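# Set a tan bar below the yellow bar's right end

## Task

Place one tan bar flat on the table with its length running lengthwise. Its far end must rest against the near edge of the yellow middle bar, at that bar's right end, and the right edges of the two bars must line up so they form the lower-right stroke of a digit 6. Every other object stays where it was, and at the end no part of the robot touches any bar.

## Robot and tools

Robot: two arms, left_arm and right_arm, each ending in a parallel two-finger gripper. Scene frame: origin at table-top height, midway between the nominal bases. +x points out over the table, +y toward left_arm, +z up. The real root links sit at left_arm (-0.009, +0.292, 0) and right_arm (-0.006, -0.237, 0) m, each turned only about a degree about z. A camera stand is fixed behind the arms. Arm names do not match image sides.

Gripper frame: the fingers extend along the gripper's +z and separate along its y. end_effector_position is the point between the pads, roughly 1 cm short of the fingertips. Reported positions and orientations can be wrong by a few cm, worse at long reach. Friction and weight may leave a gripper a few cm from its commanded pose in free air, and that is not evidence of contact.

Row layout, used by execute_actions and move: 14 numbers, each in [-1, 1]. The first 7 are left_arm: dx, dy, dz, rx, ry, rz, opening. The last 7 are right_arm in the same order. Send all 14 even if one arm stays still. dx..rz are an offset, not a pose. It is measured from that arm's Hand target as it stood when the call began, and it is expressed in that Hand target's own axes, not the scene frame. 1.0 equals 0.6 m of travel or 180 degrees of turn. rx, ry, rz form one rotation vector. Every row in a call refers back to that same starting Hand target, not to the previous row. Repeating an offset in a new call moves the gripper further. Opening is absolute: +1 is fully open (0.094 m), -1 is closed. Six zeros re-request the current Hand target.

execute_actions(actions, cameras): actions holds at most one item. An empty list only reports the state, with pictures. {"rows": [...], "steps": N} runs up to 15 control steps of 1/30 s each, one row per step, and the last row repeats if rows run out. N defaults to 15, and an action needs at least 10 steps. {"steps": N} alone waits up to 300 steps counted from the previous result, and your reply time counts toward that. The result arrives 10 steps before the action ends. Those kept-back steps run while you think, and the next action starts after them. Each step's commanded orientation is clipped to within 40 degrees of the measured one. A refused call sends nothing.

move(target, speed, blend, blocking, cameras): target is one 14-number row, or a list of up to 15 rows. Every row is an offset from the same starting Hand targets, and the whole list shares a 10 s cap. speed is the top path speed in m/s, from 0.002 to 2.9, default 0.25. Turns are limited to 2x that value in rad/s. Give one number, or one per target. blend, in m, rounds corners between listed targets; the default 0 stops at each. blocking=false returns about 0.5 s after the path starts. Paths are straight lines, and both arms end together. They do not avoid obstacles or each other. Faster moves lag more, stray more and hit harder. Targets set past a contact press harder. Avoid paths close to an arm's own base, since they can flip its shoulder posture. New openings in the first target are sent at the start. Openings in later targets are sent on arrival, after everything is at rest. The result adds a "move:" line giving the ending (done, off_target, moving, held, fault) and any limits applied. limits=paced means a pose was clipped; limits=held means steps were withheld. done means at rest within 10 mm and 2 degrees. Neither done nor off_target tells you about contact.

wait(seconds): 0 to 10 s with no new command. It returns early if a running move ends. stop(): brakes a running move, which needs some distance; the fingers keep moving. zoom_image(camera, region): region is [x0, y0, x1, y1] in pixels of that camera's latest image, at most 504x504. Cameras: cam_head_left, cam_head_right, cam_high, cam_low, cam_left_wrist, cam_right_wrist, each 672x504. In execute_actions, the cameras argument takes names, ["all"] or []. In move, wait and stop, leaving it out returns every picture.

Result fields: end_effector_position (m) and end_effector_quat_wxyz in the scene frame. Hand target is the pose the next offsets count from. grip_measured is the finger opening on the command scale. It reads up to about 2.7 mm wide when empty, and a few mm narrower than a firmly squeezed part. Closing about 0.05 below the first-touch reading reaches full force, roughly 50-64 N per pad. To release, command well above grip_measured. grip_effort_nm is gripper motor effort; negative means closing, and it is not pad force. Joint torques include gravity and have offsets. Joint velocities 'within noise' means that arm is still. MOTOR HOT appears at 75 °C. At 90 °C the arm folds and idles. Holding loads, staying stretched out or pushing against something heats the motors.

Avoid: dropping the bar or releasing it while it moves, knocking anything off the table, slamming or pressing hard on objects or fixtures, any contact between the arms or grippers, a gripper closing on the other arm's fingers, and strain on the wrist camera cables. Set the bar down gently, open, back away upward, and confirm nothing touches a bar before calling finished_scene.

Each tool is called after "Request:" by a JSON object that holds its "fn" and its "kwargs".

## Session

Request:
{"fn": "execute_actions", "kwargs": {"actions": []}}

Request:
{"fn": "zoom_image", "kwargs": {"camera": "cam_head_left", "region": [180, 170, 380, 320]}}

Request:
{"fn": "zoom_image", "kwargs": {"camera": "cam_head_right", "region": [180, 170, 380, 320]}}

Scene clock: 0.00 s of 4000.00 s.
left_arm: end_effector_position=(+0.3826, +0.3089, +0.1205) grip_measured=+1.000 grip_effort_nm=n/a end_effector_quat_wxyz=(+0.626, -0.032, +0.777, +0.059) | right_arm: end_effector_position=(+0.3943, -0.2500, +0.1263) grip_measured=+1.000 grip_effort_nm=n/a end_effector_quat_wxyz=(+0.626, +0.037, +0.776, -0.069)
Joint positions: left_arm=[-0.059 1.521 0.303 1.005 -0.169 0.015 0.094] | right_arm=[0.073 1.53 0.349 0.968 0.215 -0.016 0.094]
Joint velocities: within noise
Joint torques (N m): no reading
Heat: left arm: 31 °C; right arm: 29 °C.
Hand target: left_arm +0.3837, +0.3089, +0.1226; +0.628, -0.033, +0.776, +0.058 | right_arm +0.3954, -0.2501, +0.1298; +0.629, +0.038, +0.773, -0.069
camera_calibration:
cam_left_wrist: T_world_to_cam=[[0.14722, -0.988075, -0.0450946, 0.256434], [-0.625871, -0.0577555, -0.777785, 0.385997], [0.765906, 0.142729, -0.626911, -0.171648], [0, 0, 0, 1]] pos_world=[0.335298, 0.300169, 0.204179]
cam_right_wrist: T_world_to_cam=[[-0.154719, -0.98501, 0.076266, -0.196517], [-0.60606, 0.0336644, -0.794706, 0.388315], [0.780227, -0.169178, -0.602184, -0.18162], [0, 0, 0, 1]] pos_world=[0.346641, -0.23737, 0.214215]

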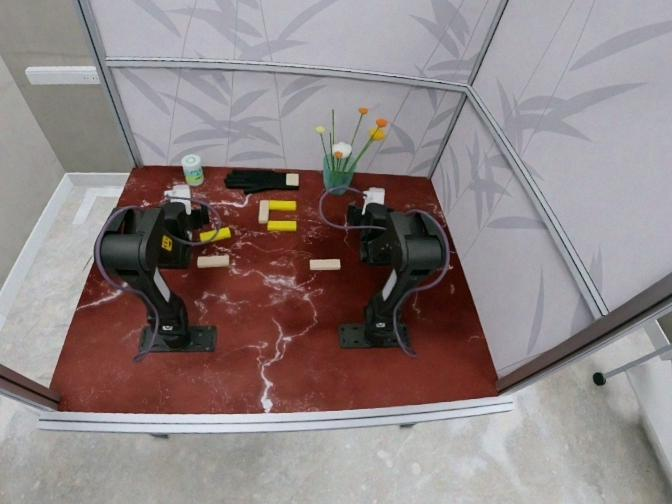

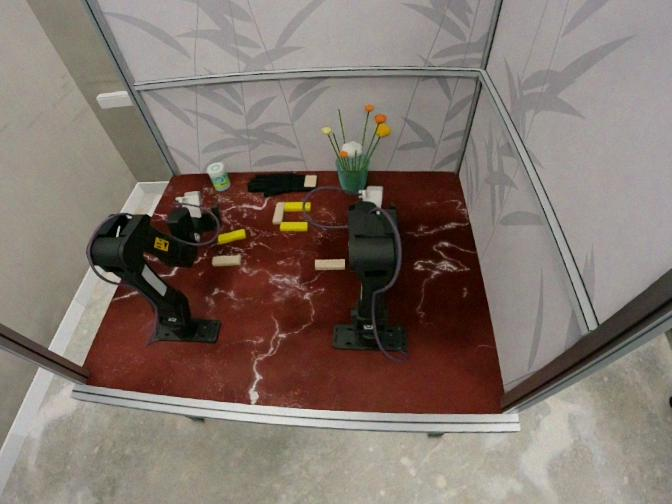

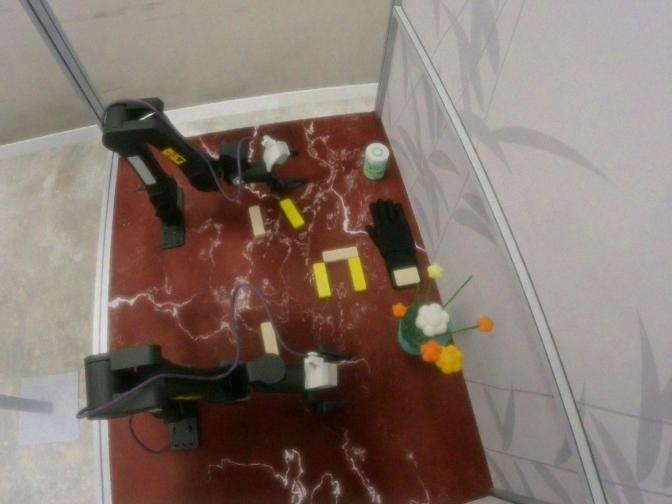

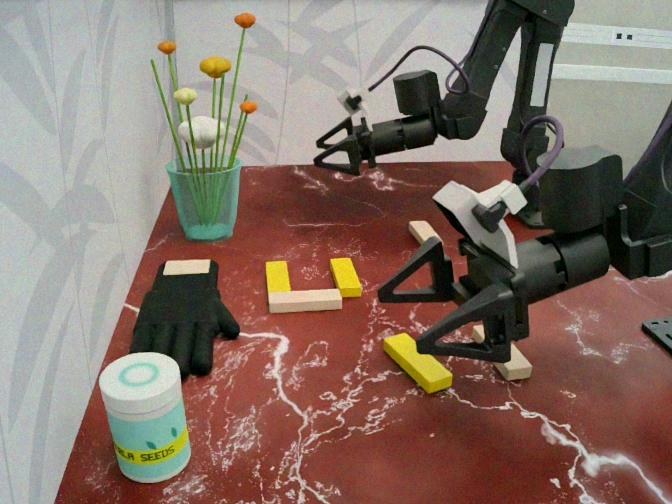

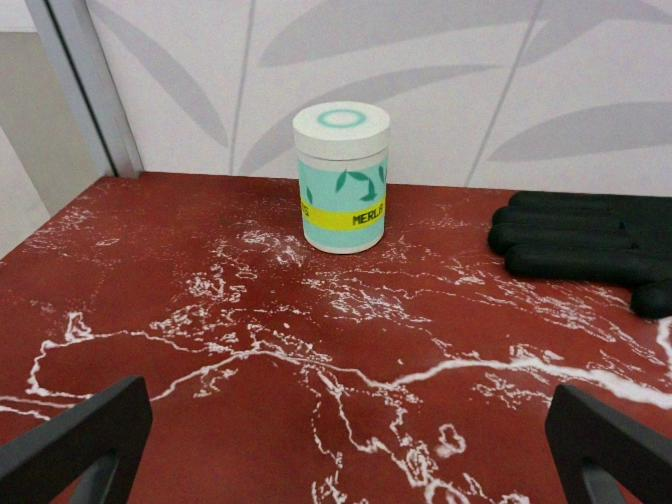

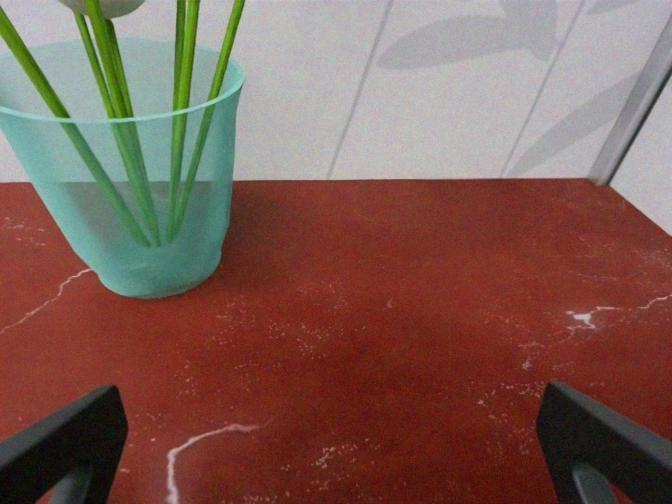

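Scaled by 2.520.

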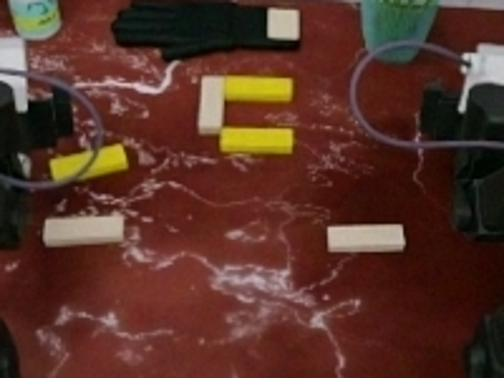

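Scaled by 2.520.

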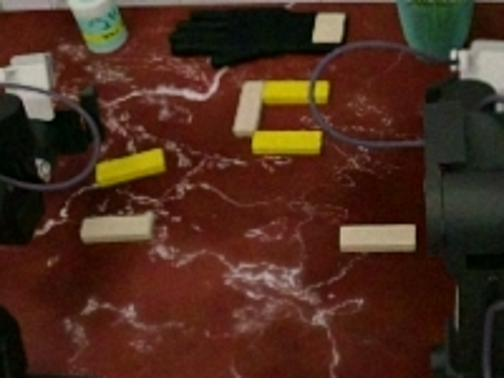

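Request:
{"fn": "move", "kwargs": {"target": [0,0,0,0,0,0,1,0.0943,0.2057,-0.2770,-0.3770,0.3024,-0.4380,1], "speed": 0.8, "cameras": ["cam_right_wrist"]}}

Scene clock: 3.07 s of 4000.00 s.
left_arm: end_effector_position=(+0.3826, +0.3089, +0.1205) grip_measured=+1.000 grip_effort_nm=0.017 end_effector_quat_wxyz=(+0.626, -0.032, +0.777, +0.059) | right_arm: end_effector_position=(+0.2411, -0.1046, +0.0988) grip_measured=+1.000 grip_effort_nm=0.002 end_effector_quat_wxyz=(-0.008, +0.702, -0.712, +0.001)
Joint positions: left_arm=[-0.059 1.521 0.303 1.005 -0.169 0.015 0.094] | right_arm=[0.498 1.596 1.224 -1.183 -0.002 -1.07 0.094]
Joint velocities: within noise
Joint torques (N m): left_arm=[0.01 -5.2 5.56 1.78 0 0.02] | right_arm=[0.27 -6.15 8.14 0.08 0.11 -0.11]
Heat: left arm: 32 °C; right arm: 30 °C.
Hand target: left_arm +0.3837, +0.3089, +0.1226; +0.628, -0.033, +0.776, +0.058 | right_arm +0.2410, -0.1040, +0.1004; +0.000, +0.707, -0.707, +0.000
Off the commanded pose: left_arm 0.002 m, 0 deg | right_arm 0.002 m, 1 deg.
Kept back: nothing.
move: done
camera_calibration:
cam_right_wrist: T_world_to_cam=[[0.999671, -0.00122521, 0.0256353, -0.24536], [-0.0118254, -0.908498, 0.417722, -0.0929698], [0.0227778, -0.417888, -0.908213, 0.132759], [0, 0, 0, 1]] pos_world=[0.241155, -0.029285, 0.165699]
Images, in order (width x height): cam_right_wrist 672x504.

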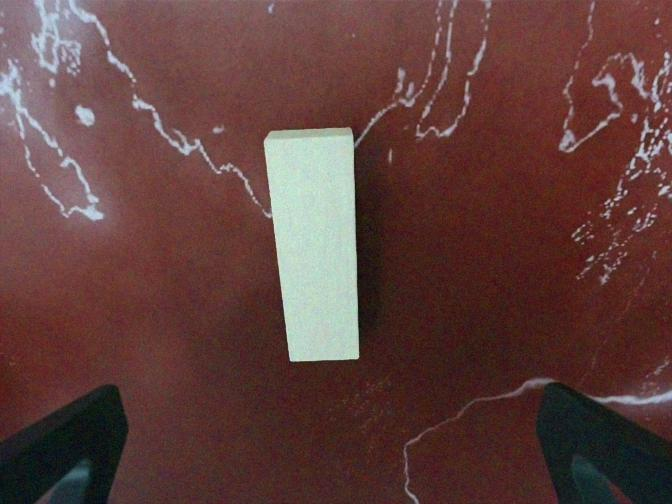

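Request:
{"fn": "move", "kwargs": {"target": [[0,0,0,0,0,0,1,-0.0045,0.0047,0.1,0,0,-0.0133,1],[0,0,0,0,0,0,1,-0.0045,0.0047,0.1373,0,0,-0.0133,1],[0,0,0,0,0,0,1,-0.0045,0.0047,0.1373,0,0,-0.0133,-0.55],[0,0,0,0,0,0,1,-0.0045,0.0047,0.055,0,0,-0.0133,-0.55],[0,0,0,0,0,0,1,-0.1683,-0.1267,0.0507,0,0,0.5194,-0.55]], "speed": [0.4,0.12,0.12,0.25,0.6], "blend": [0.01,0,0,0.02,0], "cameras": ["cam_right_wrist","cam_low"]}}

Scene clock: 7.97 s of 4000.00 s.
left_arm: end_effector_position=(+0.3826, +0.3089, +0.1205) grip_measured=+1.000 grip_effort_nm=0.017 end_effector_quat_wxyz=(+0.626, -0.032, +0.777, +0.059) | right_arm: end_effector_position=(+0.3177, -0.0043, +0.0737) grip_measured=-0.404 grip_effort_nm=-1.009 end_effector_quat_wxyz=(+0.009, +0.026, +1.000, +0.007)
Joint positions: left_arm=[-0.059 1.521 0.303 1.005 -0.169 0.015 0.094] | right_arm=[0.632 2.053 1.701 -1.195 -0.001 0.672 0.028]
Joint velocities: within noise
Joint torques (N m): left_arm=[-0.08 -5.18 5.61 1.75 -0.03 0.01] | right_arm=[0.34 -10 8.25 0.11 0.08 0.11]
Heat: left arm: 33 °C; right arm: 30 °C.
Hand target: left_arm +0.3837, +0.3089, +0.1226; +0.628, -0.033, +0.776, +0.058 | right_arm +0.3169, -0.0030, +0.0698; -0.001, +0.030, +1.000, +0.000
Off the commanded pose: left_arm 0.002 m, 0 deg | right_arm 0.004 m, 1 deg.
Kept back: nothing.
move: done
camera_calibration:
cam_right_wrist: T_world_to_cam=[[-0.0390195, -0.999237, -0.00156086, 0.00647018], [-0.911252, 0.0349427, 0.410365, 0.299917], [-0.409997, 0.0174346, -0.91192, 0.289811], [0, 0, 0, 1]] pos_world=[0.392374, -0.0090674, 0.141219]
Images, in order (width x height): cam_low 672x504, cam_right_wrist 672x504.

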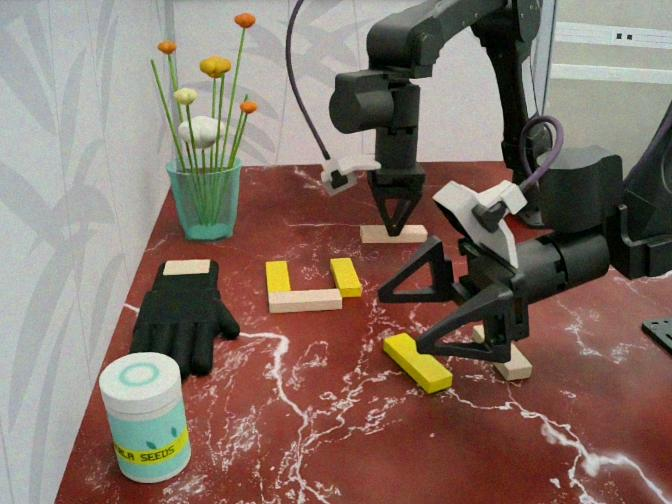

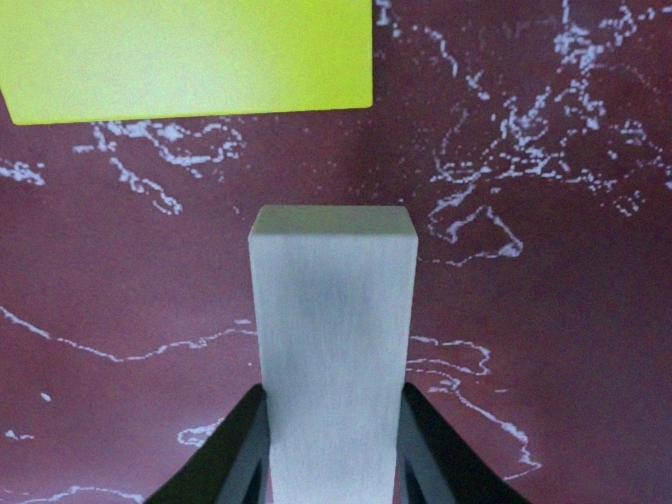

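Request:
{"fn": "move", "kwargs": {"target": [0,0,0,0,0,0,1,-0.0233,0.0030,0.0913,0,0,-0.0161,-0.55], "speed": 0.12, "cameras": ["cam_right_wrist","cam_low"]}}

Scene clock: 10.03 s of 4000.00 s.
left_arm: end_effector_position=(+0.3826, +0.3089, +0.1205) grip_measured=+1.000 grip_effort_nm=0.017 end_effector_quat_wxyz=(+0.626, -0.032, +0.777, +0.059) | right_arm: end_effector_position=(+0.3239, -0.0043, +0.0256) grip_measured=-0.404 grip_effort_nm=-1.013 end_effector_quat_wxyz=(-0.006, +0.009, +1.000, -0.003)
Joint positions: left_arm=[-0.059 1.521 0.303 1.005 -0.169 0.015 0.094] | right_arm=[0.622 2.145 1.648 -1.088 -0.002 0.629 0.028]
Joint velocities: within noise
Joint torques (N m): left_arm=[-0.01 -5.19 5.59 1.77 -0.02 0.01] | right_arm=[-0.53 -10.69 5.7 0.69 0.1 -0.13]
Heat: left arm: 33 °C; right arm: 31 °C.
Hand target: left_arm +0.3837, +0.3089, +0.1226; +0.628, -0.033, +0.776, +0.058 | right_arm +0.3309, -0.0020, +0.0150; +0.000, +0.005, +1.000, +0.000
Off the commanded pose: left_arm 0.002 m, 0 deg | right_arm 0.013 m, 1 deg.
Kept back: nothing.
move: off_target (right_arm)
camera_calibration:
cam_right_wrist: T_world_to_cam=[[-0.00482936, -0.999801, 0.0193624, -0.00491088], [-0.898942, 0.0128223, 0.43788, 0.320576], [-0.438042, -0.0152909, -0.898825, 0.257113], [0, 0, 0, 1]] pos_world=[0.400782, -0.0050889, 0.0908208]
Images, in order (width x height): cam_low 672x504, cam_right_wrist 672x504.

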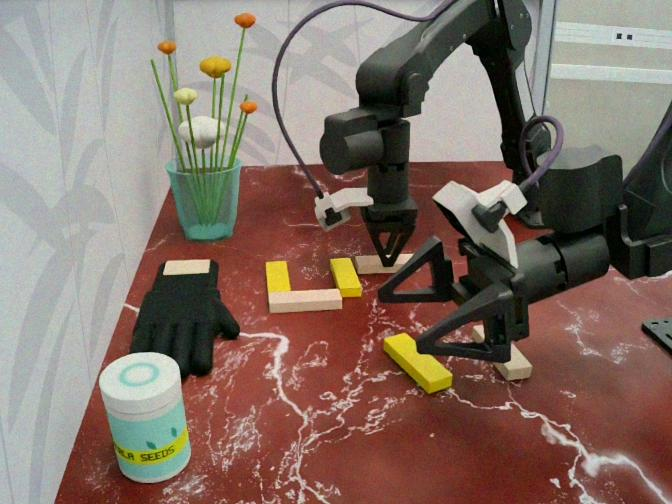

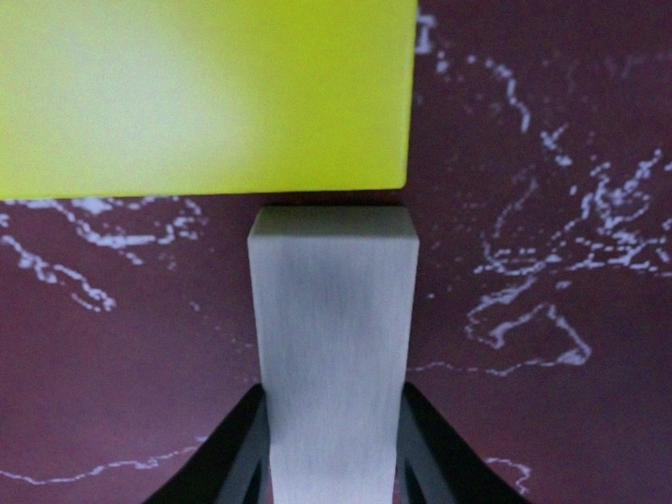

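Request:
{"fn": "move", "kwargs": {"target": [0,0,0,0,0,0,1,-0.0062,0,0,0,0,-0.0075,-0.55], "speed": 0.05, "cameras": ["cam_right_wrist","cam_low"]}}

Request:
{"fn": "zoom_image", "kwargs": {"camera": "cam_low", "region": [320, 220, 430, 300]}}

Scene clock: 11.70 s of 4000.00 s.
left_arm: end_effector_position=(+0.3826, +0.3089, +0.1205) grip_measured=+1.000 grip_effort_nm=0.012 end_effector_quat_wxyz=(+0.626, -0.032, +0.777, +0.059) | right_arm: end_effector_position=(+0.3248, -0.0049, +0.0256) grip_measured=-0.404 grip_effort_nm=-1.018 end_effector_quat_wxyz=(-0.006, -0.004, +1.000, -0.002)
Joint positions: left_arm=[-0.059 1.521 0.303 1.005 -0.169 0.015 0.094] | right_arm=[0.62 2.145 1.648 -1.086 -0.003 0.601 0.028]
Joint velocities: within noise
Joint torques (N m): left_arm=[-0.06 -5.24 5.59 1.76 -0.02 0.02] | right_arm=[-0.7 -9.78 7.34 0.59 0.05 -0.12]
Heat: left arm: 33 °C; right arm: 31 °C.
Hand target: left_arm +0.3837, +0.3089, +0.1226; +0.628, -0.033, +0.776, +0.058 | right_arm +0.3346, -0.0021, +0.0150; -0.001, -0.007, +1.000, +0.000
Off the commanded pose: left_arm 0.002 m, 0 deg | right_arm 0.015 m, 1 deg.
Kept back: nothing.
move: off_target (right_arm)
camera_calibration:
cam_right_wrist: T_world_to_cam=[[0.0203266, -0.999635, 0.0178028, -0.0135861], [-0.899376, -0.0105044, 0.43705, 0.321398], [-0.436703, -0.0248951, -0.899261, 0.257043], [0, 0, 0, 1]] pos_world=[0.401585, -0.00380592, 0.0909236]
Images, in order (width x height): cam_low 672x504, cam_right_wrist 672x504.

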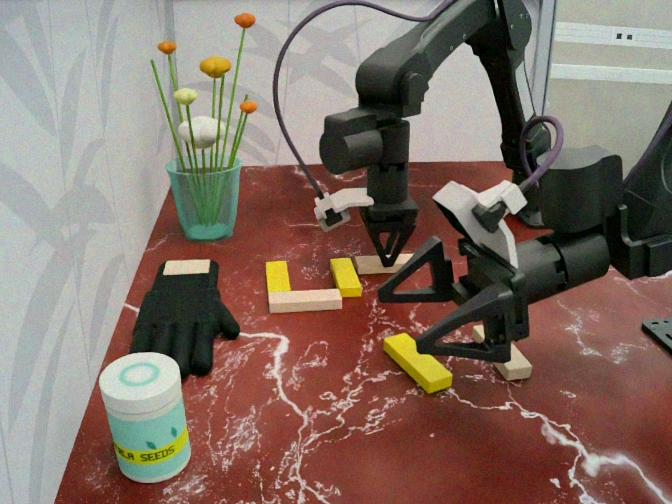

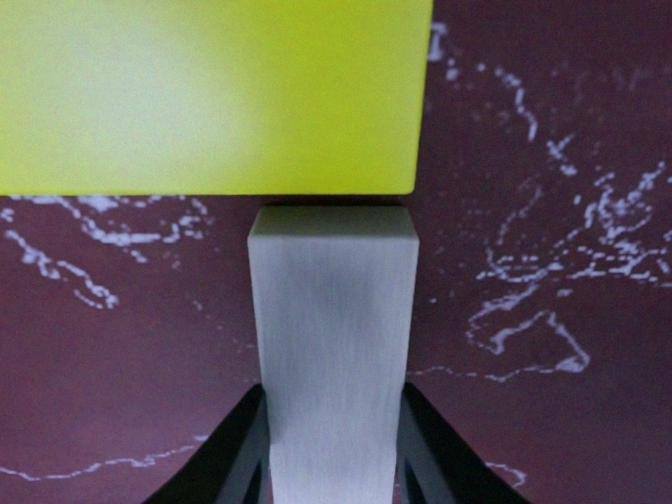

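Scaled by 4.582.

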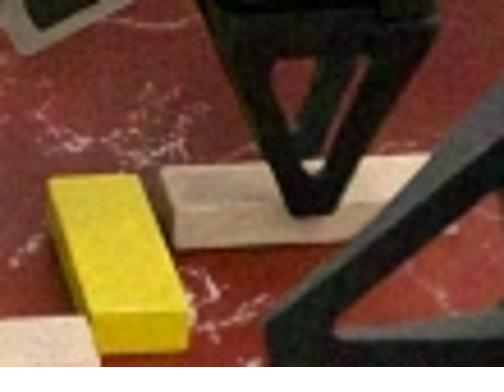

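Request:
{"fn": "move", "kwargs": {"target": [0,0,0,0,0,0,1,-0.0038,-0.0003,-0.0045,0,0,0,-0.55], "speed": 0.04, "cameras": ["cam_right_wrist","cam_low"]}}

Request:
{"fn": "zoom_image", "kwargs": {"camera": "cam_low", "region": [320, 220, 430, 300]}}

Scene clock: 14.33 s of 4000.00 s.
left_arm: end_effector_position=(+0.3826, +0.3089, +0.1205) grip_measured=+1.000 grip_effort_nm=0.012 end_effector_quat_wxyz=(+0.626, -0.032, +0.777, +0.059) | right_arm: end_effector_position=(+0.3283, -0.0043, +0.0258) grip_measured=-0.404 grip_effort_nm=-1.013 end_effector_quat_wxyz=(-0.004, -0.006, +1.000, -0.001)
Joint positions: left_arm=[-0.059 1.521 0.303 1.005 -0.169 0.015 0.094] | right_arm=[0.616 2.152 1.66 -1.086 -0.003 0.593 0.028]
Joint velocities: within noise
Joint torques (N m): left_arm=[-0.08 -5.19 5.63 1.78 -0.01 0.02] | right_arm=[-0.7 -10.1 7.82 0.49 0.06 -0.13]
Heat: left arm: 34 °C; right arm: 32 °C.
Hand target: left_arm +0.3837, +0.3089, +0.1226; +0.628, -0.033, +0.776, +0.058 | right_arm +0.3369, -0.0023, +0.0176; -0.001, -0.007, +1.000, +0.000
Off the commanded pose: left_arm 0.002 m, 0 deg | right_arm 0.012 m, 0 deg.
Kept back: nothing.
move: off_target (right_arm)
camera_calibration:
cam_right_wrist: T_world_to_cam=[[0.0241054, -0.999606, 0.0144104, -0.0142767], [-0.901097, -0.0154828, 0.433342, 0.325067], [-0.432948, -0.0234311, -0.901114, 0.257566], [0, 0, 0, 1]] pos_world=[0.404774, -0.0032031, 0.0914371]
Images, in order (width x height): cam_low 672x504, cam_right_wrist 672x504.

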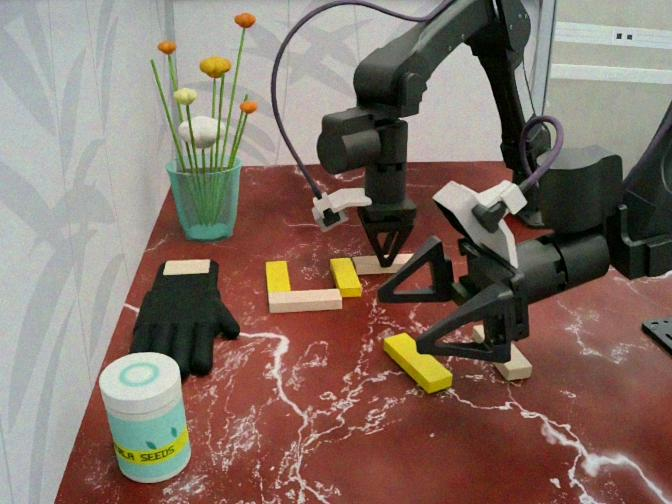

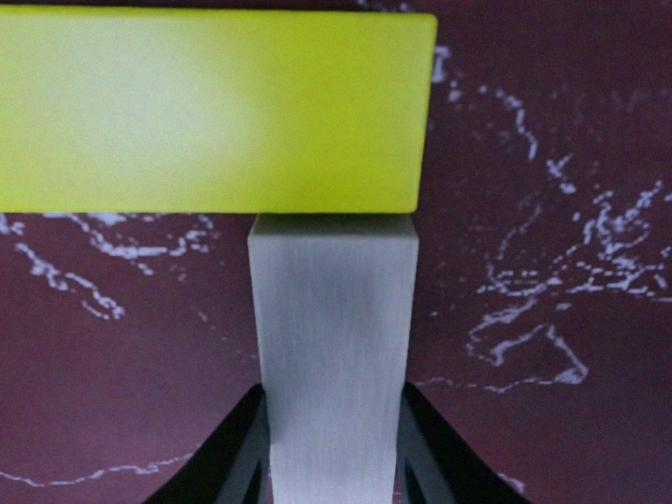

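Scaled by 4.582.

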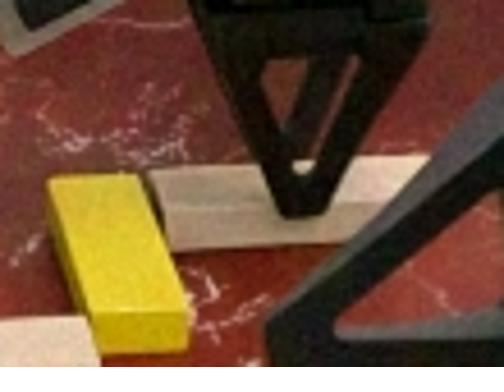

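Request:
{"fn": "move", "kwargs": {"target": [0,0,0,0,0,0,1,-0.0058,-0.0007,-0.0015,0,0,0,-0.55], "speed": 0.04, "cameras": ["cam_right_wrist","cam_low"]}}

Request:
{"fn": "zoom_image", "kwargs": {"camera": "cam_low", "region": [320, 220, 430, 300]}}

Scene clock: 15.40 s of 4000.00 s.
left_arm: end_effector_position=(+0.3826, +0.3089, +0.1205) grip_measured=+1.000 grip_effort_nm=0.017 end_effector_quat_wxyz=(+0.626, -0.032, +0.777, +0.059) | right_arm: end_effector_position=(+0.3335, -0.0036, +0.0259) grip_measured=-0.404 grip_effort_nm=-1.018 end_effector_quat_wxyz=(-0.001, -0.005, +1.000, +0.001)
Joint positions: left_arm=[-0.059 1.521 0.303 1.005 -0.169 0.015 0.094] | right_arm=[0.61 2.163 1.678 -1.086 -0.003 0.588 0.028]
Joint velocities: within noise
Joint torques (N m): left_arm=[-0.06 -5.18 5.53 1.76 -0.01 0.01] | right_arm=[-0.61 -10.26 8.05 0.4 0.07 -0.13]
Heat: left arm: 34 °C; right arm: 32 °C.
Hand target: left_arm +0.3837, +0.3089, +0.1226; +0.628, -0.033, +0.776, +0.058 | right_arm +0.3404, -0.0026, +0.0185; -0.001, -0.007, +1.000, +0.000
Off the commanded pose: left_arm 0.002 m, 0 deg | right_arm 0.010 m, 0 deg.
Kept back: nothing.
move: done
camera_calibration:
cam_right_wrist: T_world_to_cam=[[0.0236981, -0.999664, 0.0104833, -0.0133865], [-0.903692, -0.0169362, 0.427848, 0.330679], [-0.427527, -0.0196129, -0.90379, 0.258243], [0, 0, 0, 1]] pos_world=[0.409555, -0.00271666, 0.0920571]
Images, in order (width x height): cam_low 672x504, cam_right_wrist 672x504.

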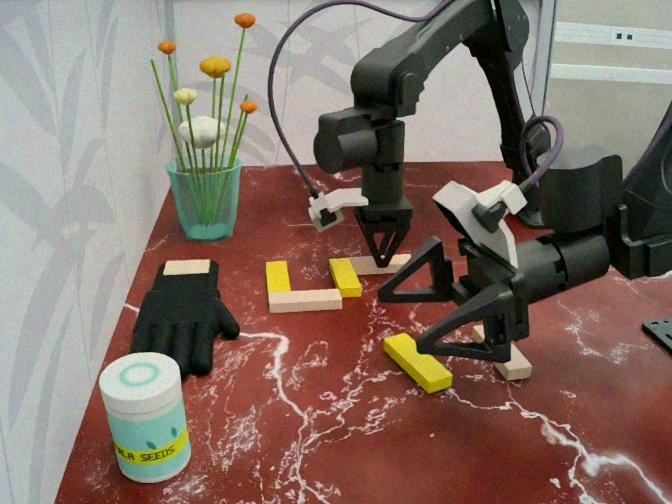

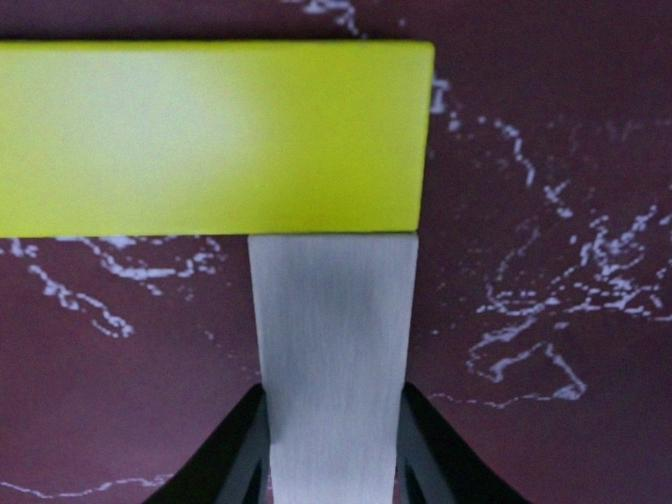

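Scaled by 4.582.

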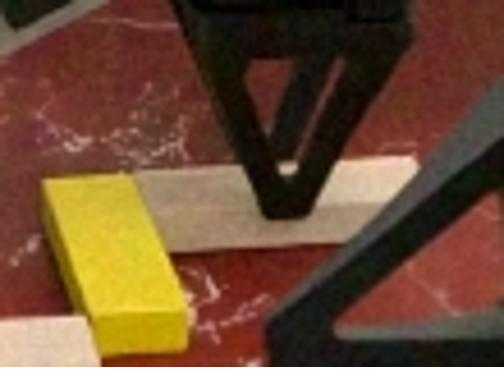

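Request:
{"fn": "move", "kwargs": {"target": [[0,0,0,0,0,0,1,0.003,0,-0.005,0,0,0,0.4],[0,0,0,0,0,0,1,0.01,0,-0.15,0,0,0,0.4]], "speed": [0.1,0.3], "cameras": ["cam_right_wrist","cam_low"]}}

Request:
{"fn": "zoom_image", "kwargs": {"camera": "cam_low", "region": [240, 220, 430, 320]}}

Scene clock: 17.53 s of 4000.00 s.
left_arm: end_effector_position=(+0.3826, +0.3089, +0.1205) grip_measured=+1.000 grip_effort_nm=0.017 end_effector_quat_wxyz=(+0.626, -0.032, +0.777, +0.059) | right_arm: end_effector_position=(+0.3348, -0.0027, +0.0941) grip_measured=+0.399 grip_effort_nm=0.090 end_effector_quat_wxyz=(-0.011, -0.006, +1.000, -0.005)
Joint positions: left_arm=[-0.059 1.521 0.303 1.005 -0.169 0.015 0.094] | right_arm=[0.61 2.163 1.951 -1.381 -0.003 0.588 0.066]
Joint velocities: within noise
Joint torques (N m): left_arm=[-0.02 -5.19 5.56 1.76 -0.02 0.01] | right_arm=[-0.05 -15.19 7.77 0 0.07 -0.02]
Heat: left arm: 34 °C; right arm: 32 °C.
Hand target: left_arm +0.3837, +0.3089, +0.1226; +0.628, -0.033, +0.776, +0.058 | right_arm +0.3345, -0.0027, +0.1085; -0.001, -0.007, +1.000, +0.000
Off the commanded pose: left_arm 0.002 m, 0 deg | right_arm 0.014 m, 1 deg.
Kept back: nothing.
move: off_target (right_arm)
camera_calibration:
cam_right_wrist: T_world_to_cam=[[0.0243445, -0.999435, 0.0231648, -0.014684], [-0.895299, -0.0114864, 0.445318, 0.298285], [-0.444801, -0.0315805, -0.895073, 0.325319], [0, 0, 0, 1]] pos_world=[0.412114, -0.000975761, 0.158693]
Images, in order (width x height): cam_low 672x504, cam_right_wrist 672x504.

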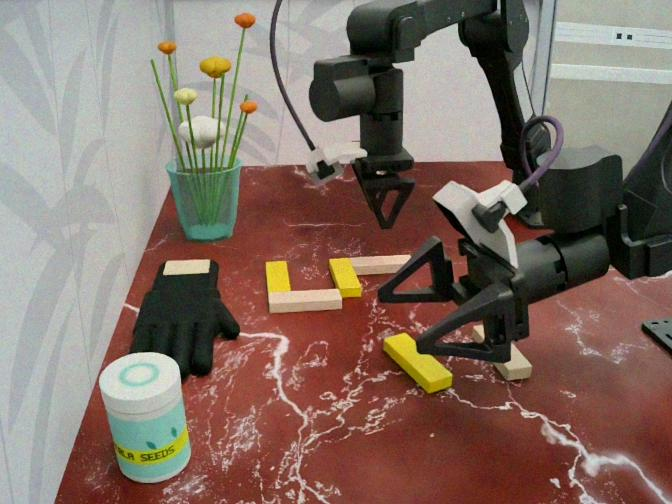

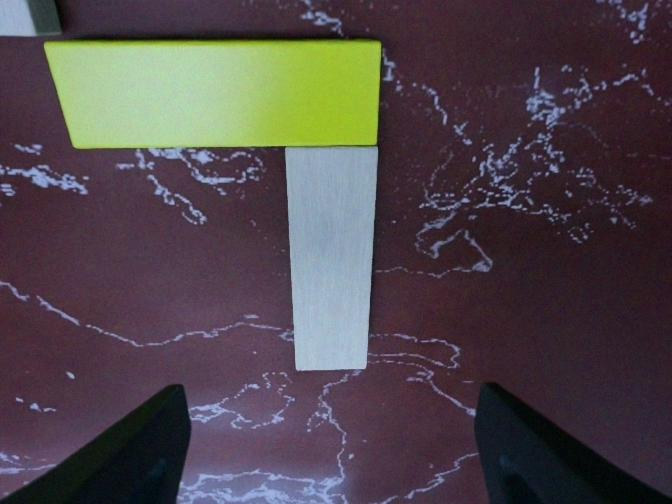

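Scaled by 2.653.

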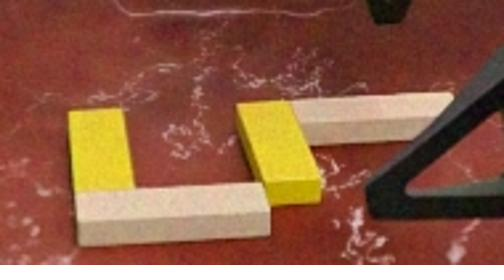

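Request:
{"fn": "finished_scene", "kwargs": {"scene": 2}}

The scene is finished: the task was done.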